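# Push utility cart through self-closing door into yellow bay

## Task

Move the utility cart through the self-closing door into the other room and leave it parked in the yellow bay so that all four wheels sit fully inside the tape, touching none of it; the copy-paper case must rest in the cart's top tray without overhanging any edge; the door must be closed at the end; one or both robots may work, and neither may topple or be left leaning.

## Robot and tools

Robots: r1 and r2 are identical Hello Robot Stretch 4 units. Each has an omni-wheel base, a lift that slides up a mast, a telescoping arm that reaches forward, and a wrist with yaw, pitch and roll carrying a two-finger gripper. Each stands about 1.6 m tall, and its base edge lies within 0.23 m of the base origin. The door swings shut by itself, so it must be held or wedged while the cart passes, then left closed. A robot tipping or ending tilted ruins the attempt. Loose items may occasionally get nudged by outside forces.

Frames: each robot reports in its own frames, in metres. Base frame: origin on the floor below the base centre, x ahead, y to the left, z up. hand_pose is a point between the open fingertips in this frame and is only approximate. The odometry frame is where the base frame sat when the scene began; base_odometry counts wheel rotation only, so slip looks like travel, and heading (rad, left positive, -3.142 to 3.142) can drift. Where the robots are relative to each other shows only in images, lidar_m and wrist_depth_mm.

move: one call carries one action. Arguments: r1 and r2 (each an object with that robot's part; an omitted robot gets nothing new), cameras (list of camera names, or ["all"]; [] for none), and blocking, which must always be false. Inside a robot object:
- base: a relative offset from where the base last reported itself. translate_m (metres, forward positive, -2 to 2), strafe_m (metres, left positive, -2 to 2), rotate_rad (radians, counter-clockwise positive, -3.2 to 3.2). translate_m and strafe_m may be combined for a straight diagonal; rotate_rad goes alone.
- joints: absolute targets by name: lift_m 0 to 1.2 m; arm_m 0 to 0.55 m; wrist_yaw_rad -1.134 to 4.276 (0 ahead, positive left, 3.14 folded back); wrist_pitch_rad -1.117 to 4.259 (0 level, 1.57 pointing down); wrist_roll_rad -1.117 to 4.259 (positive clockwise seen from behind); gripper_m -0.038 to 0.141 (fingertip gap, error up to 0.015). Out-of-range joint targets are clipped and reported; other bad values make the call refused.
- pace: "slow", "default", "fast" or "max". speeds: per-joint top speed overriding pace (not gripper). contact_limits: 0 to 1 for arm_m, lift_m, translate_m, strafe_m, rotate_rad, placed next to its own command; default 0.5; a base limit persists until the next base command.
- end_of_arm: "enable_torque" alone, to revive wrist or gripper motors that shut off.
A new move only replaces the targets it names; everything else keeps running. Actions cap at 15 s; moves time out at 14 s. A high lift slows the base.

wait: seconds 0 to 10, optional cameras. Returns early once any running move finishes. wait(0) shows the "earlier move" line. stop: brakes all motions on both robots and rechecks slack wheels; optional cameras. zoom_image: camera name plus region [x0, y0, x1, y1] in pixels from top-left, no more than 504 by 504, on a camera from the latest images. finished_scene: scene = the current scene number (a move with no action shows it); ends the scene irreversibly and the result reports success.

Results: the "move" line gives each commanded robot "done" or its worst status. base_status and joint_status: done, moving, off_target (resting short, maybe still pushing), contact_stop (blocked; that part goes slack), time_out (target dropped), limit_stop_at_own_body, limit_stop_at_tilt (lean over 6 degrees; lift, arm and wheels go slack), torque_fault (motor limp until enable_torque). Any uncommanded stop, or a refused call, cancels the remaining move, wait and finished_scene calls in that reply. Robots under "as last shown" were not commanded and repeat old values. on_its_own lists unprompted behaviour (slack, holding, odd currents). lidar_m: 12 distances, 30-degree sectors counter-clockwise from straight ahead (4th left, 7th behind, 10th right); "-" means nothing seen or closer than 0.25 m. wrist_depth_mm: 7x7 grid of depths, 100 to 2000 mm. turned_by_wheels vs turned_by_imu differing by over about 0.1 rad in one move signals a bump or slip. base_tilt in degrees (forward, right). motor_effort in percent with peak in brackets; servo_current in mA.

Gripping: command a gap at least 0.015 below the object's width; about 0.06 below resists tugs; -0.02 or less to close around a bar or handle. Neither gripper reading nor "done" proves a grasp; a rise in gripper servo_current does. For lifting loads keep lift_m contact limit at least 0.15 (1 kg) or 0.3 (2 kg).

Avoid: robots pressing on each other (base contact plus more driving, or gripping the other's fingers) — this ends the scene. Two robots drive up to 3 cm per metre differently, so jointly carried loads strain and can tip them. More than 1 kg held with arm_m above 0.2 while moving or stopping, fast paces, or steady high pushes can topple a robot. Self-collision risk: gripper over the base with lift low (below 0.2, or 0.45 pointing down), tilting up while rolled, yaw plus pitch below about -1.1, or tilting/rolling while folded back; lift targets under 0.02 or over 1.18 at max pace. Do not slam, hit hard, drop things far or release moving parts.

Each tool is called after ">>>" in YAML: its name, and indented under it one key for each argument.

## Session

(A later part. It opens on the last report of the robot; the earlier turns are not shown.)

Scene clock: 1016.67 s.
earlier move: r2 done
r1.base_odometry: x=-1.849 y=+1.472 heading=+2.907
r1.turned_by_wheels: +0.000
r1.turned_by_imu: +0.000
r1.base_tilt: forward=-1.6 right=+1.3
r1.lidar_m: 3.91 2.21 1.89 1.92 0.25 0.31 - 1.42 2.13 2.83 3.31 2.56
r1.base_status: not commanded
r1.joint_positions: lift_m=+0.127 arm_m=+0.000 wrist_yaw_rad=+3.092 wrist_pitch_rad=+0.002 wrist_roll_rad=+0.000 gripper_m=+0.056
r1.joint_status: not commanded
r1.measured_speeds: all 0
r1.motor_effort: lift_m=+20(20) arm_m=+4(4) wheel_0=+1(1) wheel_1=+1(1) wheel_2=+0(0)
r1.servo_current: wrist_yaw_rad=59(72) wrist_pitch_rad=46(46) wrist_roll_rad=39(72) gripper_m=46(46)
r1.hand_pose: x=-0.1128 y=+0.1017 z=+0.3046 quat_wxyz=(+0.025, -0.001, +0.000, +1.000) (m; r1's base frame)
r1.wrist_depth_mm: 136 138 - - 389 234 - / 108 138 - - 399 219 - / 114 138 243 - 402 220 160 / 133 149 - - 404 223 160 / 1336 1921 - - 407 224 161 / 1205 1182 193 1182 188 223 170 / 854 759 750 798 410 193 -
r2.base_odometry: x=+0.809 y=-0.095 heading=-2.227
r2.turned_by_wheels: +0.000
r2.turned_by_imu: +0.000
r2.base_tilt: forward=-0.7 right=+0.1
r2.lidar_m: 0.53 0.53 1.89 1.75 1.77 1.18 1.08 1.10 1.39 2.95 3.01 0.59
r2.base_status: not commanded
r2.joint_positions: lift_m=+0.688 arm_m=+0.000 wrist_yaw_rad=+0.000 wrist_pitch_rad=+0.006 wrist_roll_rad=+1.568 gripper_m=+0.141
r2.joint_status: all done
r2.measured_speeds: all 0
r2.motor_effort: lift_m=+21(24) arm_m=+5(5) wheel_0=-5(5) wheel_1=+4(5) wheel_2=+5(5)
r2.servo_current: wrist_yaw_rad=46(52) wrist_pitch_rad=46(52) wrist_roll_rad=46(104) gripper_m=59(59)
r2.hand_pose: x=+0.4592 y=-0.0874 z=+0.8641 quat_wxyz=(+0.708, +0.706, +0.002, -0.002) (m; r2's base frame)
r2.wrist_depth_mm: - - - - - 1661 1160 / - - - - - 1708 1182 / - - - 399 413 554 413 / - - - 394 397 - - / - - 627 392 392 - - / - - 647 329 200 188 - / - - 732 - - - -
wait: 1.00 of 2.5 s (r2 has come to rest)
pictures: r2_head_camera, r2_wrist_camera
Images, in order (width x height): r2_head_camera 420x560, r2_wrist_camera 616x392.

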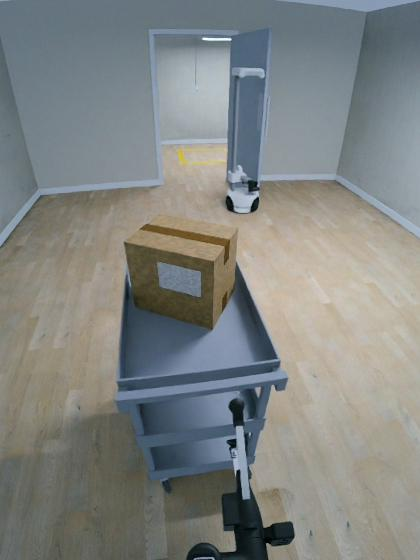

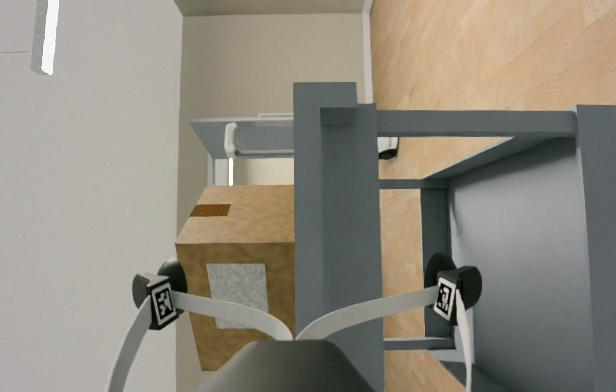

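>>> move:
  blocking: false
  r2: {"base":{"translate_m":0.165,"strafe_m":0.075},"pace":"slow"}

>>> wait:
  seconds: 3
  cameras: ["r2_wrist_camera"]

>>> move:
  blocking: false
  r2: {"joints":{"gripper_m":-0.036}}

>>> wait:
  seconds: 2.5
  cameras: ["r2_wrist_camera","r2_head_camera"]

Scene clock: 1023.30 s.
move: r2 moving
r1: as last shown
r1.lidar_m: 3.88 2.23 1.91 1.91 0.25 0.30 - 1.42 2.15 2.82 3.26 2.54
r1.motor_effort: lift_m=+20(20) arm_m=+4(4) wheel_0=+0(1) wheel_1=+0(1) wheel_2=+0(0)
r1.servo_current: wrist_yaw_rad=46(59) wrist_pitch_rad=46(52) wrist_roll_rad=39(65) gripper_m=33(46)
r1.wrist_depth_mm: 135 138 - - 392 235 - / 108 138 - - 399 220 - / 114 138 243 - 402 220 160 / 133 150 - - 410 224 160 / 1336 1921 - - 407 223 161 / 1182 1205 194 1182 187 224 170 / 854 750 768 798 413 193 -
r2.base_odometry: x=+0.807 y=-0.108 heading=-2.227
r2.turned_by_wheels: +0.000
r2.turned_by_imu: +0.001
r2.base_tilt: forward=-0.7 right=+0.0
r2.lidar_m: 0.50 0.54 1.91 1.78 1.80 1.18 1.10 1.11 1.41 2.97 3.01 0.56
r2.base_status: translate_m moving; strafe_m moving
r2.joint_positions: lift_m=+0.688 arm_m=+0.000 wrist_yaw_rad=+0.000 wrist_pitch_rad=+0.006 wrist_roll_rad=+1.568 gripper_m=+0.141
r2.joint_status: not commanded
r2.measured_speeds: translate_m=+0.047 strafe_m=+0.022 rotate_rad=+0.000 lift_m=+0.000 arm_m=+0.000 wrist_yaw_rad=+0.000 wrist_pitch_rad=+0.000 wrist_roll_rad=+0.000
r2.motor_effort: lift_m=+21(21) arm_m=+5(5) wheel_0=+4(7) wheel_1=+7(9) wheel_2=-8(9)
r2.servo_current: wrist_yaw_rad=46(52) wrist_pitch_rad=52(52) wrist_roll_rad=46(52) gripper_m=52(59)
r2.hand_pose: x=+0.4592 y=-0.0874 z=+0.8641 quat_wxyz=(+0.708, +0.706, +0.002, -0.002) (m; r2's base frame)
r2.wrist_depth_mm: - - - - - 1708 1160 / - - - - - 1576 1182 / - - - 387 413 591 402 / - - 788 384 387 - - / - - 621 377 379 - - / - - 640 315 373 188 - / - - 723 - - - -
pictures: none

Scene clock: 1025.80 s.
earlier move: r2 done
r1.base_odometry: x=-1.849 y=+1.472 heading=+2.907
r1.turned_by_wheels: +0.000
r1.turned_by_imu: +0.000
r1.base_tilt: forward=-1.6 right=+1.2
r1.lidar_m: 3.92 2.25 1.89 1.91 0.25 0.31 - 1.42 2.16 2.81 3.29 2.52
r1.base_status: not commanded
r1.joint_positions: lift_m=+0.127 arm_m=+0.000 wrist_yaw_rad=+3.092 wrist_pitch_rad=+0.002 wrist_roll_rad=+0.000 gripper_m=+0.056
r1.joint_status: not commanded
r1.measured_speeds: all 0
r1.motor_effort: lift_m=+20(20) arm_m=+4(4) wheel_0=+1(1) wheel_1=+0(1) wheel_2=+0(0)
r1.servo_current: wrist_yaw_rad=46(72) wrist_pitch_rad=46(52) wrist_roll_rad=59(72) gripper_m=46(46)
r1.hand_pose: x=-0.1128 y=+0.1017 z=+0.3046 quat_wxyz=(+0.025, -0.001, +0.000, +1.000) (m; r1's base frame)
r1.wrist_depth_mm: 136 138 - - 392 233 - / 108 138 - - 399 220 - / 114 138 243 - 402 220 160 / 133 150 - - 404 223 160 / 1336 1983 - - 410 224 160 / 1160 1205 194 1182 187 222 170 / 854 741 768 798 410 193 -
r2.base_odometry: x=+0.768 y=-0.271 heading=-2.227
r2.turned_by_wheels: +0.000
r2.turned_by_imu: +0.001
r2.base_tilt: forward=-0.7 right=+0.1
r2.lidar_m: 0.36 0.40 1.86 1.70 1.75 1.38 1.25 1.29 1.59 3.02 3.07 0.43
r2.base_status: done
r2.joint_positions: lift_m=+0.688 arm_m=+0.000 wrist_yaw_rad=+0.000 wrist_pitch_rad=+0.006 wrist_roll_rad=+1.568 gripper_m=+0.141
r2.joint_status: not commanded
r2.measured_speeds: all 0
r2.motor_effort: lift_m=+21(21) arm_m=+4(5) wheel_0=+3(8) wheel_1=+6(9) wheel_2=-6(10)
r2.servo_current: wrist_yaw_rad=39(59) wrist_pitch_rad=52(52) wrist_roll_rad=46(59) gripper_m=52(59)
r2.hand_pose: x=+0.4592 y=-0.0874 z=+0.8641 quat_wxyz=(+0.708, +0.706, +0.002, -0.002) (m; r2's base frame)
r2.wrist_depth_mm: - - - 175 238 1661 1182 / - - - 173 234 1708 554 / - - - 169 230 778 - / - - 466 167 227 - - / - - 473 164 224 216 - / - - 496 161 220 191 - / - - 544 - 218 - -
wait: 2.50 of 3 s (r2 has come to rest)
pictures: r2_wrist_camera
Images, in order (width x height): r2_wrist_camera 616x392.

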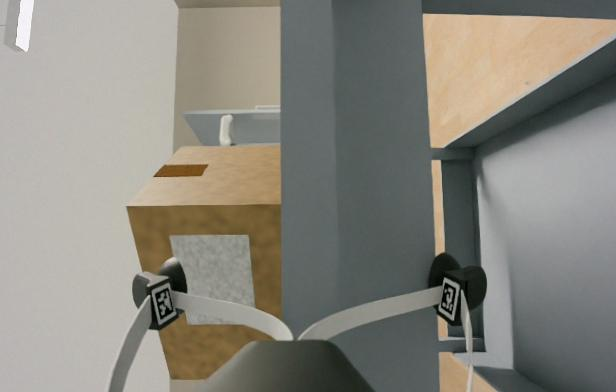

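Scene clock: 1026.30 s.
move: r2 moving
r1: as last shown
r1.base_tilt: forward=-1.6 right=+1.3
r1.lidar_m: 3.89 2.23 1.89 1.89 0.25 0.28 - 1.41 2.13 2.82 3.28 2.52
r1.servo_current: wrist_yaw_rad=52(52) wrist_pitch_rad=33(46) wrist_roll_rad=46(65) gripper_m=39(46)
r1.wrist_depth_mm: 136 138 - - 389 233 - / 108 138 - - 397 219 - / 114 138 243 - 402 221 160 / 133 149 - - 410 222 160 / 1366 1983 - - 410 224 161 / 1205 1229 193 1182 187 224 170 / 854 759 759 809 413 193 -
r2.base_odometry: x=+0.768 y=-0.271 heading=-2.227
r2.turned_by_wheels: +0.000
r2.turned_by_imu: +0.000
r2.base_tilt: forward=-0.7 right=+0.1
r2.lidar_m: 0.33 0.37 1.87 1.69 1.76 1.35 1.25 1.28 1.63 3.03 3.07 0.43
r2.base_status: not commanded
r2.joint_positions: lift_m=+0.688 arm_m=+0.000 wrist_yaw_rad=+0.000 wrist_pitch_rad=+0.006 wrist_roll_rad=+1.568 gripper_m=+0.130
r2.joint_status: gripper_m moving
r2.measured_speeds: all 0
r2.motor_effort: lift_m=+21(21) arm_m=+5(5) wheel_0=+4(4) wheel_1=+5(6) wheel_2=-6(6)
r2.servo_current: wrist_yaw_rad=52(52) wrist_pitch_rad=46(52) wrist_roll_rad=46(52) gripper_m=111(111)
r2.hand_pose: x=+0.4592 y=-0.0874 z=+0.8641 quat_wxyz=(+0.708, +0.706, +0.002, -0.002) (m; r2's base frame)
r2.wrist_depth_mm: - - - 176 238 1661 1138 / - - - 174 235 1708 544 / - - - 170 231 750 - / - - 462 167 228 820 - / - - 469 165 224 - - / - - 496 161 219 187 - / - - 549 - 218 - -
pictures: none

Scene clock: 1028.37 s.
earlier move: r2 done
r1.base_odometry: x=-1.849 y=+1.472 heading=+2.907
r1.turned_by_wheels: +0.000
r1.turned_by_imu: +0.000
r1.base_tilt: forward=-1.6 right=+1.2
r1.lidar_m: 3.90 2.19 1.91 1.91 0.25 0.30 - 1.42 2.15 2.82 3.28 2.51
r1.base_status: not commanded
r1.joint_positions: lift_m=+0.127 arm_m=+0.000 wrist_yaw_rad=+3.092 wrist_pitch_rad=+0.002 wrist_roll_rad=+0.000 gripper_m=+0.056
r1.joint_status: not commanded
r1.measured_speeds: all 0
r1.motor_effort: lift_m=+20(20) arm_m=+4(4) wheel_0=+1(1) wheel_1=+0(1) wheel_2=+0(0)
r1.servo_current: wrist_yaw_rad=46(65) wrist_pitch_rad=39(52) wrist_roll_rad=39(72) gripper_m=39(46)
r1.hand_pose: x=-0.1128 y=+0.1017 z=+0.3046 quat_wxyz=(+0.025, -0.001, +0.000, +1.000) (m; r1's base frame)
r1.wrist_depth_mm: 136 138 - - 392 234 - / 108 138 - - 397 220 - / 114 139 243 - 404 220 160 / 133 150 - - 407 224 160 / 1308 1983 - - 407 224 161 / 1205 1182 194 1160 187 223 169 / 854 759 750 798 413 193 -
r2.base_odometry: x=+0.768 y=-0.271 heading=-2.227
r2.turned_by_wheels: +0.000
r2.turned_by_imu: +0.000
r2.base_tilt: forward=-0.7 right=+0.1
r2.lidar_m: 0.40 0.40 1.86 1.66 1.77 1.38 1.22 1.28 1.63 3.03 3.03 0.46
r2.base_status: not commanded
r2.joint_positions: lift_m=+0.688 arm_m=+0.000 wrist_yaw_rad=+0.000 wrist_pitch_rad=+0.008 wrist_roll_rad=+1.568 gripper_m=-0.034
r2.joint_status: all done
r2.measured_speeds: all 0
r2.motor_effort: lift_m=+21(21) arm_m=+5(5) wheel_0=+3(4) wheel_1=+3(6) wheel_2=-1(6)
r2.servo_current: wrist_yaw_rad=52(52) wrist_pitch_rad=46(78) wrist_roll_rad=52(65) gripper_m=150(325)
r2.hand_pose: x=+0.4592 y=-0.0876 z=+0.8637 quat_wxyz=(+0.708, +0.706, +0.003, -0.003) (m; r2's base frame)
r2.wrist_depth_mm: - - - 214 277 285 285 / - - - 211 274 1708 1138 / - - - 208 270 842 - / - - 535 206 265 866 - / - - 500 204 262 854 - / - - 185 200 177 152 - / - - 597 - - 1863 -
wait: 2.07 of 2.5 s (r2 has come to rest)
pictures: r2_head_camera, r2_wrist_camera
Images, in order (width x height): r2_head_camera 420x560, r2_wrist_camera 616x392.

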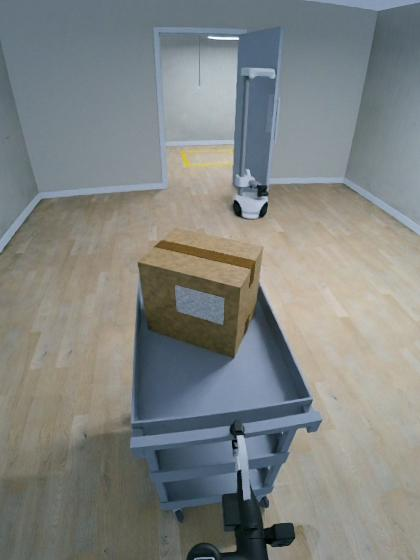

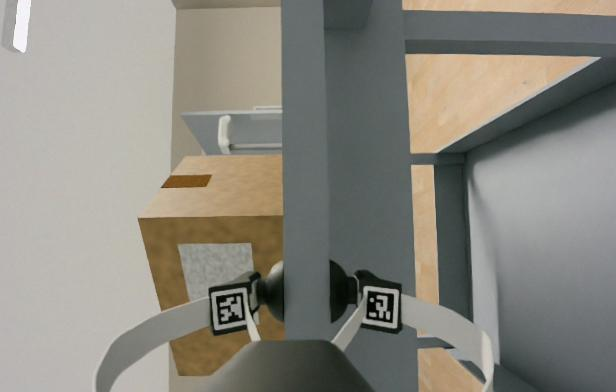

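>>> move:
  blocking: false
  r2: {"joints":{"gripper_m":0.1}}

>>> wait:
  seconds: 2
  cameras: []

>>> move:
  blocking: false
  r2: {"base":{"translate_m":0.04},"pace":"slow"}

>>> wait:
  seconds: 2
  cameras: []

>>> move:
  blocking: false
  r2: {"joints":{"gripper_m":-0.036}}

>>> wait:
  seconds: 2.5
  cameras: ["r2_wrist_camera","r2_head_camera"]

Scene clock: 1036.33 s.
move: r2 moving
r1: as last shown
r1.base_tilt: forward=-1.6 right=+1.3
r1.lidar_m: 3.89 2.22 1.90 1.93 0.25 0.29 - 1.42 2.11 2.84 3.28 2.50
r1.motor_effort: lift_m=+20(20) arm_m=+4(4) wheel_0=+1(1) wheel_1=+1(1) wheel_2=+0(0)
r1.servo_current: wrist_yaw_rad=46(59) wrist_pitch_rad=39(52) wrist_roll_rad=52(59) gripper_m=39(46)
r1.wrist_depth_mm: 136 138 - - 394 234 - / 108 138 - - 397 219 - / 114 139 243 - 402 220 160 / 133 150 - - 404 224 160 / 1366 1983 - - 407 224 161 / 1205 1205 194 1160 187 224 170 / 854 759 750 798 410 192 -
r2.base_odometry: x=+0.768 y=-0.271 heading=-2.227
r2.turned_by_wheels: +0.000
r2.turned_by_imu: +0.001
r2.base_tilt: forward=-0.7 right=+0.0
r2.lidar_m: 0.42 0.42 1.88 1.69 1.77 1.39 1.26 1.26 1.57 3.01 3.05 0.46
r2.base_status: not commanded
r2.joint_positions: lift_m=+0.688 arm_m=+0.000 wrist_yaw_rad=+0.000 wrist_pitch_rad=+0.008 wrist_roll_rad=+1.568 gripper_m=-0.010
r2.joint_status: gripper_m moving
r2.measured_speeds: all 0
r2.motor_effort: lift_m=+21(21) arm_m=+4(5) wheel_0=+3(3) wheel_1=+3(4) wheel_2=-1(1)
r2.servo_current: wrist_yaw_rad=46(52) wrist_pitch_rad=46(59) wrist_roll_rad=46(52) gripper_m=52(150)
r2.hand_pose: x=+0.4592 y=-0.0876 z=+0.8637 quat_wxyz=(+0.708, +0.706, +0.003, -0.003) (m; r2's base frame)
r2.wrist_depth_mm: - - - 220 282 289 290 / - - - 216 276 1708 1160 / - - - 213 274 831 - / - - 539 268 270 831 - / - - 508 210 266 854 - / - - 187 204 179 831 - / - - 609 - 259 1863 -
pictures: none

Scene clock: 1037.87 s.
earlier move: r2 done
r1.base_odometry: x=-1.849 y=+1.472 heading=+2.907
r1.turned_by_wheels: +0.000
r1.turned_by_imu: +0.000
r1.base_tilt: forward=-1.6 right=+1.3
r1.lidar_m: 3.88 2.24 1.91 1.90 0.25 0.31 - 1.42 2.14 2.82 3.27 2.50
r1.base_status: not commanded
r1.joint_positions: lift_m=+0.127 arm_m=+0.000 wrist_yaw_rad=+3.092 wrist_pitch_rad=+0.002 wrist_roll_rad=+0.000 gripper_m=+0.056
r1.joint_status: not commanded
r1.measured_speeds: all 0
r1.motor_effort: lift_m=+20(20) arm_m=+4(4) wheel_0=+1(1) wheel_1=+0(1) wheel_2=+0(0)
r1.servo_current: wrist_yaw_rad=39(65) wrist_pitch_rad=33(59) wrist_roll_rad=46(72) gripper_m=39(46)
r1.hand_pose: x=-0.1128 y=+0.1017 z=+0.3046 quat_wxyz=(+0.025, -0.001, +0.000, +1.000) (m; r1's base frame)
r1.wrist_depth_mm: 135 138 - - 389 234 - / 108 138 - - 397 220 - / 114 139 243 - 402 221 160 / 134 150 - - 410 224 160 / 1336 1921 - - 407 223 161 / 1182 1205 193 1205 187 224 170 / 854 750 759 788 410 192 -
r2.base_odometry: x=+0.768 y=-0.271 heading=-2.227
r2.turned_by_wheels: +0.000
r2.turned_by_imu: +0.000
r2.base_tilt: forward=-0.7 right=+0.1
r2.lidar_m: 0.42 0.42 1.86 1.71 1.77 1.38 1.23 1.27 1.62 3.01 3.07 0.48
r2.base_status: not commanded
r2.joint_positions: lift_m=+0.688 arm_m=+0.000 wrist_yaw_rad=+0.000 wrist_pitch_rad=+0.008 wrist_roll_rad=+1.568 gripper_m=+0.100
r2.joint_status: all done
r2.measured_speeds: all 0
r2.motor_effort: lift_m=+21(21) arm_m=+5(5) wheel_0=+3(3) wheel_1=+3(4) wheel_2=-1(1)
r2.servo_current: wrist_yaw_rad=33(59) wrist_pitch_rad=52(59) wrist_roll_rad=52(59) gripper_m=52(150)
r2.hand_pose: x=+0.4592 y=-0.0876 z=+0.8637 quat_wxyz=(+0.708, +0.706, +0.003, -0.003) (m; r2's base frame)
r2.wrist_depth_mm: - - - 258 286 296 296 / - - - 282 283 1708 484 / - - - 278 283 866 - / - - 544 278 278 878 - / - - 508 273 274 854 - / - - 195 213 193 - - / - - 621 - - - -
wait: 1.53 of 2 s (r2 has come to rest)
pictures: none
No camera images: "cameras" was empty.

Scene clock: 1038.37 s.
move: r2 moving
r1: as last shown
r1.lidar_m: 3.92 2.22 1.91 1.91 0.25 0.30 - 1.43 2.16 2.82 3.25 2.49
r1.motor_effort: lift_m=+20(20) arm_m=+4(4) wheel_0=+1(1) wheel_1=+1(1) wheel_2=+0(0)
r1.servo_current: wrist_yaw_rad=59(59) wrist_pitch_rad=33(46) wrist_roll_rad=52(65) gripper_m=39(52)
r1.wrist_depth_mm: 136 138 - - 392 233 - / 108 138 - - 397 220 - / 114 138 244 - 404 222 160 / 134 150 - - 407 224 160 / 1336 1983 - - 410 223 160 / 1160 1182 194 1182 188 224 170 / 866 759 759 788 413 192 -
r2.base_odometry: x=+0.761 y=-0.281 heading=-2.227
r2.turned_by_wheels: +0.000
r2.turned_by_imu: +0.000
r2.base_tilt: forward=-0.7 right=+0.1
r2.lidar_m: 0.40 0.43 1.82 1.69 1.75 1.36 1.27 1.29 1.64 3.01 3.07 0.45
r2.base_status: translate_m moving
r2.joint_positions: lift_m=+0.688 arm_m=+0.000 wrist_yaw_rad=+0.000 wrist_pitch_rad=+0.008 wrist_roll_rad=+1.568 gripper_m=+0.100
r2.joint_status: not commanded
r2.measured_speeds: translate_m=+0.049 strafe_m=+0.000 rotate_rad=+0.001 lift_m=+0.000 arm_m=+0.000 wrist_yaw_rad=+0.000 wrist_pitch_rad=+0.000 wrist_roll_rad=+0.000
r2.motor_effort: lift_m=+21(21) arm_m=+5(5) wheel_0=+9(9) wheel_1=+6(7) wheel_2=-10(10)
r2.servo_current: wrist_yaw_rad=52(59) wrist_pitch_rad=52(52) wrist_roll_rad=52(59) gripper_m=52(52)
r2.hand_pose: x=+0.4592 y=-0.0876 z=+0.8637 quat_wxyz=(+0.708, +0.706, +0.003, -0.003) (m; r2's base frame)
r2.wrist_depth_mm: - - - 258 277 285 285 / - - - 273 273 1708 1182 / - - - 211 272 854 - / - - 535 265 267 866 - / - - 500 264 265 854 - / - - 195 202 194 - - / - - 603 - 260 - -
pictures: none

Scene clock: 1039.40 s.
earlier move: r2 done
r1.base_odometry: x=-1.849 y=+1.472 heading=+2.907
r1.turned_by_wheels: +0.000
r1.turned_by_imu: +0.000
r1.base_tilt: forward=-1.6 right=+1.3
r1.lidar_m: 3.90 2.23 1.91 1.90 0.25 0.28 - 1.40 2.16 2.81 3.27 2.47
r1.base_status: not commanded
r1.joint_positions: lift_m=+0.127 arm_m=+0.000 wrist_yaw_rad=+3.092 wrist_pitch_rad=+0.002 wrist_roll_rad=+0.000 gripper_m=+0.056
r1.joint_status: not commanded
r1.measured_speeds: all 0
r1.motor_effort: lift_m=+20(20) arm_m=+4(4) wheel_0=+1(1) wheel_1=+0(1) wheel_2=+0(0)
r1.servo_current: wrist_yaw_rad=33(65) wrist_pitch_rad=46(46) wrist_roll_rad=33(65) gripper_m=39(52)
r1.hand_pose: x=-0.1128 y=+0.1017 z=+0.3046 quat_wxyz=(+0.025, -0.001, +0.000, +1.000) (m; r1's base frame)
r1.wrist_depth_mm: 136 138 - - 392 233 - / 108 138 - - 399 220 - / 115 139 243 - 402 220 160 / 133 150 - - 404 224 160 / 1336 1983 - - 410 224 160 / 1182 1205 194 1205 187 224 170 / 831 759 759 809 413 193 -
r2.base_odometry: x=+0.744 y=-0.303 heading=-2.227
r2.turned_by_wheels: +0.000
r2.turned_by_imu: +0.000
r2.base_tilt: forward=-0.7 right=+0.1
r2.lidar_m: 0.40 0.42 1.86 1.70 1.77 1.42 1.27 1.32 1.66 2.99 3.06 0.43
r2.base_status: done
r2.joint_positions: lift_m=+0.688 arm_m=+0.000 wrist_yaw_rad=+0.000 wrist_pitch_rad=+0.008 wrist_roll_rad=+1.568 gripper_m=+0.100
r2.joint_status: not commanded
r2.measured_speeds: all 0
r2.motor_effort: lift_m=+21(21) arm_m=+5(5) wheel_0=+3(10) wheel_1=+3(7) wheel_2=-5(11)
r2.servo_current: wrist_yaw_rad=46(59) wrist_pitch_rad=46(59) wrist_roll_rad=46(59) gripper_m=52(59)
r2.hand_pose: x=+0.4592 y=-0.0876 z=+0.8637 quat_wxyz=(+0.708, +0.706, +0.003, -0.003) (m; r2's base frame)
r2.wrist_depth_mm: - - - 200 262 270 270 / - - - 198 258 1708 1160 / - - - 254 256 1618 - / - - 530 252 252 842 - / - - 480 191 250 831 - / - - 195 187 194 - - / - - 574 - 244 - -
wait: 1.03 of 2 s (r2 has come to rest)
pictures: none
No camera images: "cameras" was empty.

Scene clock: 1039.90 s.
move: r2 moving
r1: as last shown
r1.lidar_m: 3.92 2.22 1.89 1.92 0.25 0.32 - 1.43 2.17 2.82 3.29 2.47
r1.servo_current: wrist_yaw_rad=46(72) wrist_pitch_rad=39(46) wrist_roll_rad=46(59) gripper_m=39(46)
r1.wrist_depth_mm: 135 138 - - 389 234 - / 107 138 - - 399 220 - / 114 138 243 - 404 221 160 / 133 150 - - 407 223 160 / 1366 - - - 407 224 160 / 1182 1229 194 1205 187 224 169 / 854 750 759 798 410 193 -
r2.base_odometry: x=+0.744 y=-0.303 heading=-2.227
r2.turned_by_wheels: +0.000
r2.turned_by_imu: +0.000
r2.base_tilt: forward=-0.7 right=+0.1
r2.lidar_m: 0.38 0.41 1.85 1.72 1.76 1.42 1.29 1.32 1.66 3.02 3.07 0.46
r2.base_status: not commanded
r2.joint_positions: lift_m=+0.688 arm_m=+0.000 wrist_yaw_rad=+0.000 wrist_pitch_rad=+0.008 wrist_roll_rad=+1.568 gripper_m=+0.083
r2.joint_status: gripper_m moving
r2.measured_speeds: all 0
r2.motor_effort: lift_m=+21(21) arm_m=+4(5) wheel_0=+3(4) wheel_1=+3(3) wheel_2=-5(5)
r2.servo_current: wrist_yaw_rad=46(59) wrist_pitch_rad=52(52) wrist_roll_rad=46(46) gripper_m=91(98)
r2.hand_pose: x=+0.4592 y=-0.0876 z=+0.8637 quat_wxyz=(+0.708, +0.706, +0.003, -0.003) (m; r2's base frame)
r2.wrist_depth_mm: - - - 200 262 270 271 / - - - 198 257 1661 1160 / - - - 254 256 1576 - / - - 530 252 252 854 - / - - 484 190 249 831 - / - - 197 187 191 - - / - - 574 - 244 - -
pictures: none

Scene clock: 1041.43 s.
earlier move: r2 done
r1.base_odometry: x=-1.849 y=+1.472 heading=+2.907
r1.turned_by_wheels: +0.000
r1.turned_by_imu: +0.000
r1.base_tilt: forward=-1.6 right=+1.2
r1.lidar_m: 3.85 2.22 1.90 1.91 0.25 0.31 - 1.43 2.17 2.83 3.26 2.49
r1.base_status: not commanded
r1.joint_positions: lift_m=+0.127 arm_m=+0.000 wrist_yaw_rad=+3.092 wrist_pitch_rad=+0.002 wrist_roll_rad=+0.000 gripper_m=+0.056
r1.joint_status: not commanded
r1.measured_speeds: all 0
r1.motor_effort: lift_m=+20(20) arm_m=+4(4) wheel_0=+1(1) wheel_1=+1(1) wheel_2=+0(0)
r1.servo_current: wrist_yaw_rad=26(72) wrist_pitch_rad=46(46) wrist_roll_rad=39(65) gripper_m=39(46)
r1.hand_pose: x=-0.1128 y=+0.1017 z=+0.3046 quat_wxyz=(+0.025, -0.001, +0.000, +1.000) (m; r1's base frame)
r1.wrist_depth_mm: 136 138 - - 392 234 - / 108 138 - - 394 220 - / 115 138 243 - 404 220 160 / 133 150 - - 407 223 160 / 1308 1983 - - 410 223 160 / 1182 1205 193 1182 188 223 170 / 854 750 750 798 413 193 -
r2.base_odometry: x=+0.744 y=-0.303 heading=-2.227
r2.turned_by_wheels: +0.000
r2.turned_by_imu: +0.000
r2.base_tilt: forward=-0.7 right=+0.0
r2.lidar_m: 0.38 0.37 1.86 1.71 1.76 1.42 1.29 1.31 1.68 3.01 3.05 0.44
r2.base_status: not commanded
r2.joint_positions: lift_m=+0.688 arm_m=+0.000 wrist_yaw_rad=+0.000 wrist_pitch_rad=+0.008 wrist_roll_rad=+1.568 gripper_m=-0.035
r2.joint_status: all done
r2.measured_speeds: all 0
r2.motor_effort: lift_m=+21(21) arm_m=+5(5) wheel_0=+2(4) wheel_1=+2(4) wheel_2=-3(5)
r2.servo_current: wrist_yaw_rad=52(65) wrist_pitch_rad=52(59) wrist_roll_rad=39(59) gripper_m=111(299)
r2.hand_pose: x=+0.4592 y=-0.0876 z=+0.8637 quat_wxyz=(+0.708, +0.706, +0.003, -0.003) (m; r2's base frame)
r2.wrist_depth_mm: - - - 181 245 270 268 / - - - 179 239 1661 1160 / - - - 177 238 798 - / - - 508 234 234 842 - / - - 469 172 230 - - / - - 185 170 180 - - / - - 554 - 225 - -
wait: 1.53 of 2.5 s (r2 has come to rest)
pictures: r2_head_camera, r2_wrist_camera
Images, in order (width x height): r2_head_camera 420x560, r2_wrist_camera 616x392.

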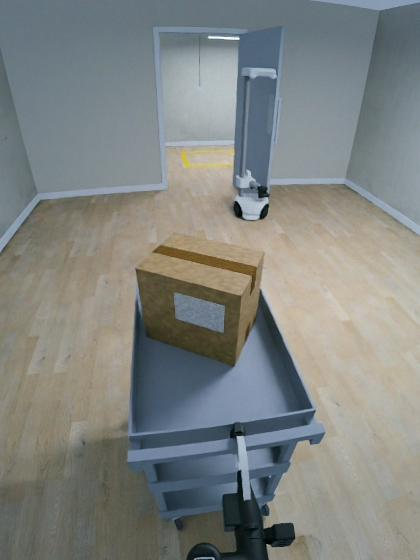

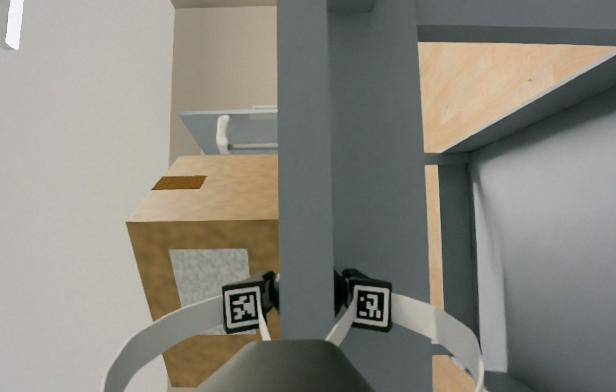

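>>> move:
  blocking: false
  r2: {"base":{"translate_m":0.35,"strafe_m":0.08},"pace":"slow"}

>>> wait:
  seconds: 6
  cameras: ["r2_wrist_camera","r2_head_camera"]

Scene clock: 1050.43 s.
move: r2 moving
r1: as last shown
r1.lidar_m: 3.87 2.22 1.88 1.92 0.25 0.30 - 1.43 2.13 2.83 3.27 2.46
r1.motor_effort: lift_m=+20(20) arm_m=+4(4) wheel_0=+1(1) wheel_1=+0(1) wheel_2=+0(0)
r1.servo_current: wrist_yaw_rad=46(65) wrist_pitch_rad=39(46) wrist_roll_rad=52(65) gripper_m=46(52)
r1.wrist_depth_mm: 136 138 - - 389 235 - / 108 138 - - 399 219 - / 115 138 243 - 402 220 160 / 133 150 - - 404 224 160 / 1366 1983 - - 407 224 161 / 1205 1182 195 1229 187 223 170 / 842 759 741 788 410 193 -
r2.base_odometry: x=+0.738 y=-0.314 heading=-2.226
r2.turned_by_wheels: +0.000
r2.turned_by_imu: +0.001
r2.base_tilt: forward=-0.7 right=+0.1
r2.lidar_m: 0.37 0.37 1.84 1.69 1.78 1.42 1.28 1.33 1.71 3.00 3.07 0.43
r2.base_status: translate_m moving; strafe_m moving
r2.joint_positions: lift_m=+0.688 arm_m=+0.000 wrist_yaw_rad=-0.001 wrist_pitch_rad=+0.008 wrist_roll_rad=+1.568 gripper_m=-0.035
r2.joint_status: not commanded
r2.measured_speeds: translate_m=+0.050 strafe_m=+0.011 rotate_rad=+0.002 lift_m=+0.000 arm_m=+0.000 wrist_yaw_rad=+0.000 wrist_pitch_rad=+0.000 wrist_roll_rad=+0.000
r2.motor_effort: lift_m=+21(21) arm_m=+4(5) wheel_0=+2(7) wheel_1=+7(8) wheel_2=-11(13)
r2.servo_current: wrist_yaw_rad=33(46) wrist_pitch_rad=46(52) wrist_roll_rad=46(59) gripper_m=104(117)
r2.hand_pose: x=+0.4592 y=-0.0877 z=+0.8637 quat_wxyz=(+0.708, +0.706, +0.002, -0.003) (m; r2's base frame)
r2.wrist_depth_mm: - - - 180 242 271 270 / - - - 177 239 1661 1138 / - - - 175 236 820 - / - - 504 231 232 831 - / - 480 466 171 230 831 - / - - 184 167 178 - - / - - 559 - 225 - -
pictures: none

Scene clock: 1054.77 s.
earlier move: r2 done
r1.base_odometry: x=-1.849 y=+1.472 heading=+2.907
r1.turned_by_wheels: +0.000
r1.turned_by_imu: +0.000
r1.base_tilt: forward=-1.6 right=+1.2
r1.lidar_m: 3.91 2.23 1.91 1.91 0.25 0.31 - 1.43 2.14 2.81 2.37 2.17
r1.base_status: not commanded
r1.joint_positions: lift_m=+0.127 arm_m=+0.000 wrist_yaw_rad=+3.092 wrist_pitch_rad=+0.002 wrist_roll_rad=+0.000 gripper_m=+0.056
r1.joint_status: not commanded
r1.measured_speeds: all 0
r1.motor_effort: lift_m=+20(20) arm_m=+4(4) wheel_0=+1(1) wheel_1=+0(1) wheel_2=+0(0)
r1.servo_current: wrist_yaw_rad=39(78) wrist_pitch_rad=33(52) wrist_roll_rad=39(78) gripper_m=46(52)
r1.hand_pose: x=-0.1128 y=+0.1017 z=+0.3046 quat_wxyz=(+0.025, -0.001, +0.000, +1.000) (m; r1's base frame)
r1.wrist_depth_mm: 136 138 - - 392 235 - / 108 138 - - 397 220 - / 114 138 243 - 402 222 160 / 133 150 - - 407 224 160 / 1366 1983 - - 410 224 160 / 1205 1205 193 1205 187 224 170 / 854 750 759 798 410 193 -
r2.base_odometry: x=+0.594 y=-0.629 heading=-2.226
r2.turned_by_wheels: +0.000
r2.turned_by_imu: +0.001
r2.base_tilt: forward=-0.7 right=+0.1
r2.lidar_m: 0.37 0.40 1.83 1.64 1.71 1.81 1.63 1.67 2.11 3.05 3.11 0.43
r2.base_status: done
r2.joint_positions: lift_m=+0.688 arm_m=+0.000 wrist_yaw_rad=-0.001 wrist_pitch_rad=+0.008 wrist_roll_rad=+1.568 gripper_m=-0.035
r2.joint_status: not commanded
r2.measured_speeds: all 0
r2.motor_effort: lift_m=+21(21) arm_m=+5(5) wheel_0=+3(10) wheel_1=+5(10) wheel_2=-5(13)
r2.servo_current: wrist_yaw_rad=46(59) wrist_pitch_rad=46(59) wrist_roll_rad=46(72) gripper_m=104(117)
r2.hand_pose: x=+0.4592 y=-0.0877 z=+0.8637 quat_wxyz=(+0.708, +0.706, +0.002, -0.003) (m; r2's base frame)
r2.wrist_depth_mm: - - - 179 244 271 267 / - - - 177 239 1661 1160 / - - - 176 236 820 - / - - 504 231 233 831 - / - 484 469 171 230 820 - / - - 185 168 179 - - / - - 549 - 225 - -
wait: 4.33 of 6 s (r2 has come to rest)
pictures: r2_head_camera, r2_wrist_camera
Images, in order (width x height): r2_head_camera 420x560, r2_wrist_camera 616x392.

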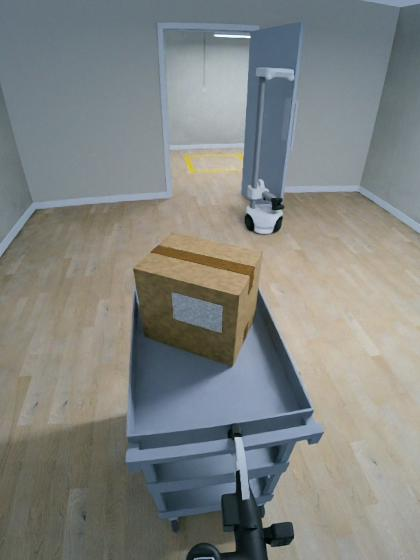

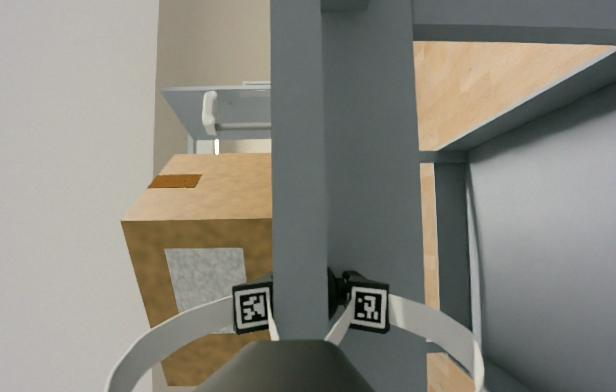

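>>> move:
  blocking: false
  r2: {"base":{"translate_m":0.42,"strafe_m":0.125},"pace":"slow"}

>>> wait:
  seconds: 7
  cameras: ["r2_wrist_camera","r2_head_camera"]

Scene clock: 1064.90 s.
move: r2 moving
r1: as last shown
r1.base_tilt: forward=-1.6 right=+1.3
r1.lidar_m: 3.90 2.24 1.92 1.91 0.25 0.31 - 1.44 2.16 2.82 2.34 2.18
r1.servo_current: wrist_yaw_rad=59(65) wrist_pitch_rad=46(46) wrist_roll_rad=39(59) gripper_m=39(39)
r1.wrist_depth_mm: 136 138 - - 389 235 - / 108 138 - - 397 220 - / 115 138 243 - 402 221 160 / 133 150 - - 402 224 160 / 1308 - - - 407 224 160 / 1205 1205 194 1205 188 224 170 / 854 750 759 809 410 192 -
r2.base_odometry: x=+0.589 y=-0.641 heading=-2.226
r2.turned_by_wheels: +0.000
r2.turned_by_imu: +0.001
r2.base_tilt: forward=-0.7 right=+0.1
r2.lidar_m: 0.37 0.36 1.81 1.64 1.71 1.81 1.65 1.68 2.14 3.05 3.10 0.43
r2.base_status: translate_m moving; strafe_m moving
r2.joint_positions: lift_m=+0.688 arm_m=+0.000 wrist_yaw_rad=-0.001 wrist_pitch_rad=+0.008 wrist_roll_rad=+1.568 gripper_m=-0.035
r2.joint_status: not commanded
r2.measured_speeds: translate_m=+0.048 strafe_m=+0.014 rotate_rad=+0.001 lift_m=+0.000 arm_m=+0.000 wrist_yaw_rad=+0.000 wrist_pitch_rad=+0.000 wrist_roll_rad=+0.000
r2.motor_effort: lift_m=+21(21) arm_m=+4(5) wheel_0=+5(7) wheel_1=+7(8) wheel_2=-13(13)
r2.servo_current: wrist_yaw_rad=46(59) wrist_pitch_rad=46(52) wrist_roll_rad=52(59) gripper_m=98(104)
r2.hand_pose: x=+0.4592 y=-0.0877 z=+0.8637 quat_wxyz=(+0.708, +0.706, +0.002, -0.003) (m; r2's base frame)
r2.wrist_depth_mm: - - - 182 246 267 267 / - - - 178 240 1661 1160 / - - - 176 237 831 - / - - 512 232 234 831 - / - 480 462 171 230 820 - / - - 185 168 178 - - / - - 554 - 225 - -
pictures: none

Scene clock: 1070.03 s.
earlier move: r2 done
r1.base_odometry: x=-1.849 y=+1.472 heading=+2.907
r1.turned_by_wheels: +0.000
r1.turned_by_imu: +0.000
r1.base_tilt: forward=-1.6 right=+1.3
r1.lidar_m: 3.87 2.22 1.90 1.91 0.25 0.30 - 1.41 2.15 2.83 1.83 1.80
r1.base_status: not commanded
r1.joint_positions: lift_m=+0.127 arm_m=+0.000 wrist_yaw_rad=+3.092 wrist_pitch_rad=+0.002 wrist_roll_rad=+0.000 gripper_m=+0.056
r1.joint_status: not commanded
r1.measured_speeds: all 0
r1.motor_effort: lift_m=+20(20) arm_m=+4(4) wheel_0=+1(1) wheel_1=+0(1) wheel_2=+0(0)
r1.servo_current: wrist_yaw_rad=52(72) wrist_pitch_rad=46(52) wrist_roll_rad=52(65) gripper_m=46(46)
r1.hand_pose: x=-0.1128 y=+0.1017 z=+0.3046 quat_wxyz=(+0.025, -0.001, +0.000, +1.000) (m; r1's base frame)
r1.wrist_depth_mm: 136 138 - - 392 234 - / 108 138 - - 399 219 - / 114 138 243 - 399 221 160 / 133 150 - - 407 224 160 / 1336 1921 - - 407 224 161 / 1160 1205 195 1205 188 223 170 / 842 741 759 798 410 193 -
r2.base_odometry: x=+0.437 y=-1.038 heading=-2.226
r2.turned_by_wheels: +0.000
r2.turned_by_imu: +0.000
r2.base_tilt: forward=-0.6 right=+0.1
r2.lidar_m: 0.38 0.37 1.78 1.57 1.58 2.10 2.08 2.13 2.67 3.13 3.19 0.45
r2.base_status: done
r2.joint_positions: lift_m=+0.688 arm_m=+0.000 wrist_yaw_rad=-0.001 wrist_pitch_rad=+0.008 wrist_roll_rad=+1.568 gripper_m=-0.035
r2.joint_status: not commanded
r2.measured_speeds: all 0
r2.motor_effort: lift_m=+21(21) arm_m=+4(5) wheel_0=+3(8) wheel_1=+4(10) wheel_2=-6(13)
r2.servo_current: wrist_yaw_rad=46(59) wrist_pitch_rad=52(59) wrist_roll_rad=46(59) gripper_m=98(111)
r2.hand_pose: x=+0.4591 y=-0.0878 z=+0.8637 quat_wxyz=(+0.708, +0.706, +0.002, -0.003) (m; r2's base frame)
r2.wrist_depth_mm: - - - 178 242 256 272 / - - - 177 238 1661 1098 / - - - 175 236 798 - / - - 496 231 233 831 - / - 488 469 171 230 831 - / - - 185 168 178 - - / - - 554 - 226 - -
wait: 5.13 of 7 s (r2 has come to rest)
pictures: r2_head_camera, r2_wrist_camera
Images, in order (width x height): r2_head_camera 420x560, r2_wrist_camera 616x392.

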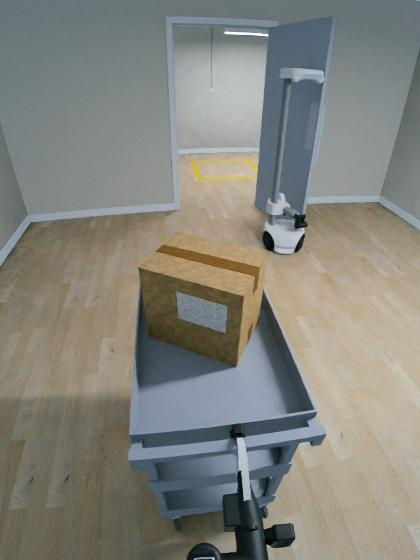

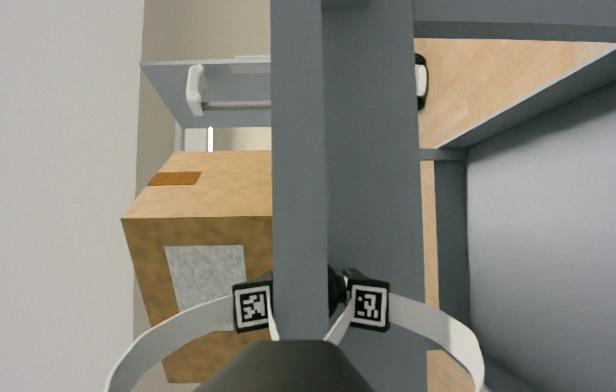

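>>> move:
  blocking: false
  r2: {"base":{"translate_m":0.06,"strafe_m":0.1},"pace":"slow"}

>>> wait:
  seconds: 3
  cameras: []

>>> move:
  blocking: false
  r2: {"base":{"translate_m":0.3,"strafe_m":0.05},"pace":"slow"}

>>> wait:
  seconds: 6
  cameras: ["r2_wrist_camera","r2_head_camera"]

Scene clock: 1081.20 s.
move: r2 moving
r1: as last shown
r1.lidar_m: 3.87 2.23 1.89 1.91 0.25 0.28 - 1.43 2.13 2.83 1.87 1.80
r1.motor_effort: lift_m=+20(20) arm_m=+4(4) wheel_0=+1(1) wheel_1=+0(0) wheel_2=+0(0)
r1.servo_current: wrist_yaw_rad=59(59) wrist_pitch_rad=46(46) wrist_roll_rad=52(65) gripper_m=46(46)
r1.wrist_depth_mm: 136 138 - - 392 234 - / 107 138 - - 397 220 - / 115 138 242 - 402 220 160 / 133 149 - - 407 223 160 / 1336 1983 - - 407 224 161 / 1182 1205 194 1205 188 223 170 / 842 750 759 809 407 193 -
r2.base_odometry: x=+0.442 y=-1.049 heading=-2.227
r2.turned_by_wheels: -0.001
r2.turned_by_imu: -0.001
r2.base_tilt: forward=-0.7 right=+0.1
r2.lidar_m: 0.38 0.38 1.77 1.57 1.60 2.09 2.07 2.09 2.69 3.13 3.20 0.43
r2.base_status: translate_m moving; strafe_m moving
r2.joint_positions: lift_m=+0.688 arm_m=+0.000 wrist_yaw_rad=-0.002 wrist_pitch_rad=+0.008 wrist_roll_rad=+1.568 gripper_m=-0.035
r2.joint_status: not commanded
r2.measured_speeds: translate_m=+0.026 strafe_m=+0.042 rotate_rad=-0.002 lift_m=+0.000 arm_m=+0.000 wrist_yaw_rad=+0.000 wrist_pitch_rad=+0.000 wrist_roll_rad=+0.000
r2.motor_effort: lift_m=+21(21) arm_m=+4(5) wheel_0=-7(9) wheel_1=+7(9) wheel_2=-11(12)
r2.servo_current: wrist_yaw_rad=52(59) wrist_pitch_rad=52(59) wrist_roll_rad=39(59) gripper_m=98(104)
r2.hand_pose: x=+0.4590 y=-0.0881 z=+0.8637 quat_wxyz=(+0.708, +0.706, +0.002, -0.004) (m; r2's base frame)
r2.wrist_depth_mm: - - - 178 240 258 273 / - - - 177 238 1618 1118 / - - - 174 236 809 - / - - 496 231 233 842 - / - 484 469 170 230 831 - / - - 185 168 178 - - / - - 559 - 227 - -
pictures: none

Scene clock: 1083.13 s.
earlier move: r2 done
r1.base_odometry: x=-1.849 y=+1.472 heading=+2.907
r1.turned_by_wheels: +0.000
r1.turned_by_imu: +0.000
r1.base_tilt: forward=-1.6 right=+1.3
r1.lidar_m: 3.89 2.23 1.92 1.90 0.25 0.29 - 1.43 2.15 2.82 1.82 1.79
r1.base_status: not commanded
r1.joint_positions: lift_m=+0.127 arm_m=+0.000 wrist_yaw_rad=+3.092 wrist_pitch_rad=+0.002 wrist_roll_rad=+0.000 gripper_m=+0.056
r1.joint_status: not commanded
r1.measured_speeds: all 0
r1.motor_effort: lift_m=+20(20) arm_m=+4(4) wheel_0=+0(1) wheel_1=+0(1) wheel_2=+0(0)
r1.servo_current: wrist_yaw_rad=59(65) wrist_pitch_rad=39(46) wrist_roll_rad=39(65) gripper_m=46(46)
r1.hand_pose: x=-0.1128 y=+0.1017 z=+0.3046 quat_wxyz=(+0.025, -0.001, +0.000, +1.000) (m; r1's base frame)
r1.wrist_depth_mm: 136 138 - - 394 234 - / 108 138 - - 399 220 - / 114 139 243 - 404 220 160 / 133 150 - - 407 224 160 / 1336 1983 - - 407 224 161 / 1205 1229 193 1205 187 224 170 / 842 759 759 798 407 193 -
r2.base_odometry: x=+0.480 y=-1.146 heading=-2.227
r2.turned_by_wheels: +0.000
r2.turned_by_imu: +0.000
r2.base_tilt: forward=-0.7 right=+0.1
r2.lidar_m: 0.40 0.42 1.64 1.49 1.52 1.97 2.15 2.18 2.75 3.20 3.27 0.42
r2.base_status: done
r2.joint_positions: lift_m=+0.688 arm_m=+0.000 wrist_yaw_rad=-0.002 wrist_pitch_rad=+0.008 wrist_roll_rad=+1.568 gripper_m=-0.035
r2.joint_status: not commanded
r2.measured_speeds: all 0
r2.motor_effort: lift_m=+21(21) arm_m=+4(5) wheel_0=-6(12) wheel_1=+3(9) wheel_2=-7(12)
r2.servo_current: wrist_yaw_rad=39(65) wrist_pitch_rad=52(59) wrist_roll_rad=39(59) gripper_m=111(111)
r2.hand_pose: x=+0.4590 y=-0.0881 z=+0.8637 quat_wxyz=(+0.708, +0.706, +0.002, -0.004) (m; r2's base frame)
r2.wrist_depth_mm: - - - 161 220 1618 1138 / - - - 163 223 1537 - / - - 554 164 224 809 - / - 469 455 166 226 831 - / - - 496 167 229 820 - / - - 185 168 179 - - / - - - - 232 544 -
wait: 1.93 of 3 s (r2 has come to rest)
pictures: none
No camera images: "cameras" was empty.

Scene clock: 1083.63 s.
move: r2 moving
r1: as last shown
r1.lidar_m: 3.92 2.22 1.91 1.92 0.25 0.30 - 1.42 2.14 2.84 1.81 1.76
r1.motor_effort: lift_m=+20(20) arm_m=+4(4) wheel_0=+1(1) wheel_1=+1(1) wheel_2=+0(0)
r1.servo_current: wrist_yaw_rad=33(65) wrist_pitch_rad=39(46) wrist_roll_rad=26(65) gripper_m=39(46)
r1.wrist_depth_mm: 135 138 - - 392 234 - / 108 138 - - 397 219 - / 115 138 243 - 402 220 160 / 133 150 - - 404 223 160 / 1308 1983 - - 410 223 160 / 1182 1205 193 1182 189 224 170 / 854 741 759 798 413 193 -
r2.base_odometry: x=+0.474 y=-1.157 heading=-2.227
r2.turned_by_wheels: +0.000
r2.turned_by_imu: +0.000
r2.base_tilt: forward=-0.7 right=+0.0
r2.lidar_m: 0.40 0.41 1.68 1.49 1.50 1.97 2.15 2.16 2.77 3.22 3.26 0.44
r2.base_status: translate_m moving; strafe_m moving
r2.joint_positions: lift_m=+0.688 arm_m=+0.000 wrist_yaw_rad=-0.002 wrist_pitch_rad=+0.008 wrist_roll_rad=+1.568 gripper_m=-0.035
r2.joint_status: not commanded
r2.measured_speeds: translate_m=+0.048 strafe_m=+0.008 rotate_rad=-0.002 lift_m=+0.000 arm_m=+0.000 wrist_yaw_rad=+0.000 wrist_pitch_rad=+0.000 wrist_roll_rad=+0.000
r2.motor_effort: lift_m=+21(21) arm_m=+4(5) wheel_0=+7(8) wheel_1=+7(8) wheel_2=-9(12)
r2.servo_current: wrist_yaw_rad=46(59) wrist_pitch_rad=52(59) wrist_roll_rad=46(52) gripper_m=104(104)
r2.hand_pose: x=+0.4590 y=-0.0881 z=+0.8637 quat_wxyz=(+0.708, +0.706, +0.002, -0.004) (m; r2's base frame)
r2.wrist_depth_mm: - - - 160 219 1618 1182 / - - - 161 221 1576 - / - - 539 163 224 809 - / - 466 455 165 226 831 - / - - 500 167 227 842 - / - - 185 167 179 - - / - - - - 232 539 -
pictures: none

Scene clock: 1087.43 s.
earlier move: r2 done
r1.base_odometry: x=-1.849 y=+1.472 heading=+2.907
r1.turned_by_wheels: +0.000
r1.turned_by_imu: +0.000
r1.base_tilt: forward=-1.6 right=+1.3
r1.lidar_m: 3.90 2.22 1.91 1.90 0.25 0.30 - 1.41 2.16 2.84 1.53 1.88
r1.base_status: not commanded
r1.joint_positions: lift_m=+0.127 arm_m=+0.000 wrist_yaw_rad=+3.092 wrist_pitch_rad=+0.002 wrist_roll_rad=+0.000 gripper_m=+0.056
r1.joint_status: not commanded
r1.measured_speeds: all 0
r1.motor_effort: lift_m=+20(20) arm_m=+4(4) wheel_0=+1(1) wheel_1=+0(1) wheel_2=+0(0)
r1.servo_current: wrist_yaw_rad=59(65) wrist_pitch_rad=39(52) wrist_roll_rad=46(72) gripper_m=39(52)
r1.hand_pose: x=-0.1128 y=+0.1017 z=+0.3046 quat_wxyz=(+0.025, -0.001, +0.000, +1.000) (m; r1's base frame)
r1.wrist_depth_mm: 136 138 - - 389 235 - / 108 138 - - 402 220 - / 114 139 243 - 402 221 160 / 133 150 - - 404 223 160 / 1308 - - - 410 224 161 / 1182 1160 194 1205 187 223 170 / 842 750 759 788 407 193 -
r2.base_odometry: x=+0.337 y=-1.414 heading=-2.227
r2.turned_by_wheels: +0.000
r2.turned_by_imu: +0.002
r2.base_tilt: forward=-0.6 right=+0.0
r2.lidar_m: 0.40 0.39 1.60 1.50 1.51 1.95 2.45 2.50 3.19 3.25 3.29 0.41
r2.base_status: done
r2.joint_positions: lift_m=+0.688 arm_m=+0.000 wrist_yaw_rad=+0.000 wrist_pitch_rad=+0.008 wrist_roll_rad=+1.568 gripper_m=-0.035
r2.joint_status: not commanded
r2.measured_speeds: all 0
r2.motor_effort: lift_m=+21(21) arm_m=+4(5) wheel_0=+7(11) wheel_1=+6(9) wheel_2=-5(14)
r2.servo_current: wrist_yaw_rad=33(59) wrist_pitch_rad=46(59) wrist_roll_rad=39(65) gripper_m=104(111)
r2.hand_pose: x=+0.4592 y=-0.0875 z=+0.8637 quat_wxyz=(+0.708, +0.706, +0.003, -0.003) (m; r2's base frame)
r2.wrist_depth_mm: - - - 165 225 1430 1138 / - - - 166 226 1661 508 / - - 580 166 226 798 - / - - 459 167 229 831 - / - - 492 167 229 831 - / - - 186 168 178 - - / - - 603 - 230 - -
wait: 3.80 of 6 s (r2 has come to rest)
pictures: r2_head_camera, r2_wrist_camera
Images, in order (width x height): r2_head_camera 420x560, r2_wrist_camera 616x392.

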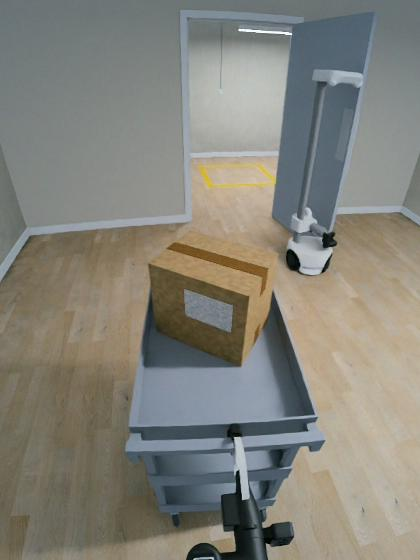

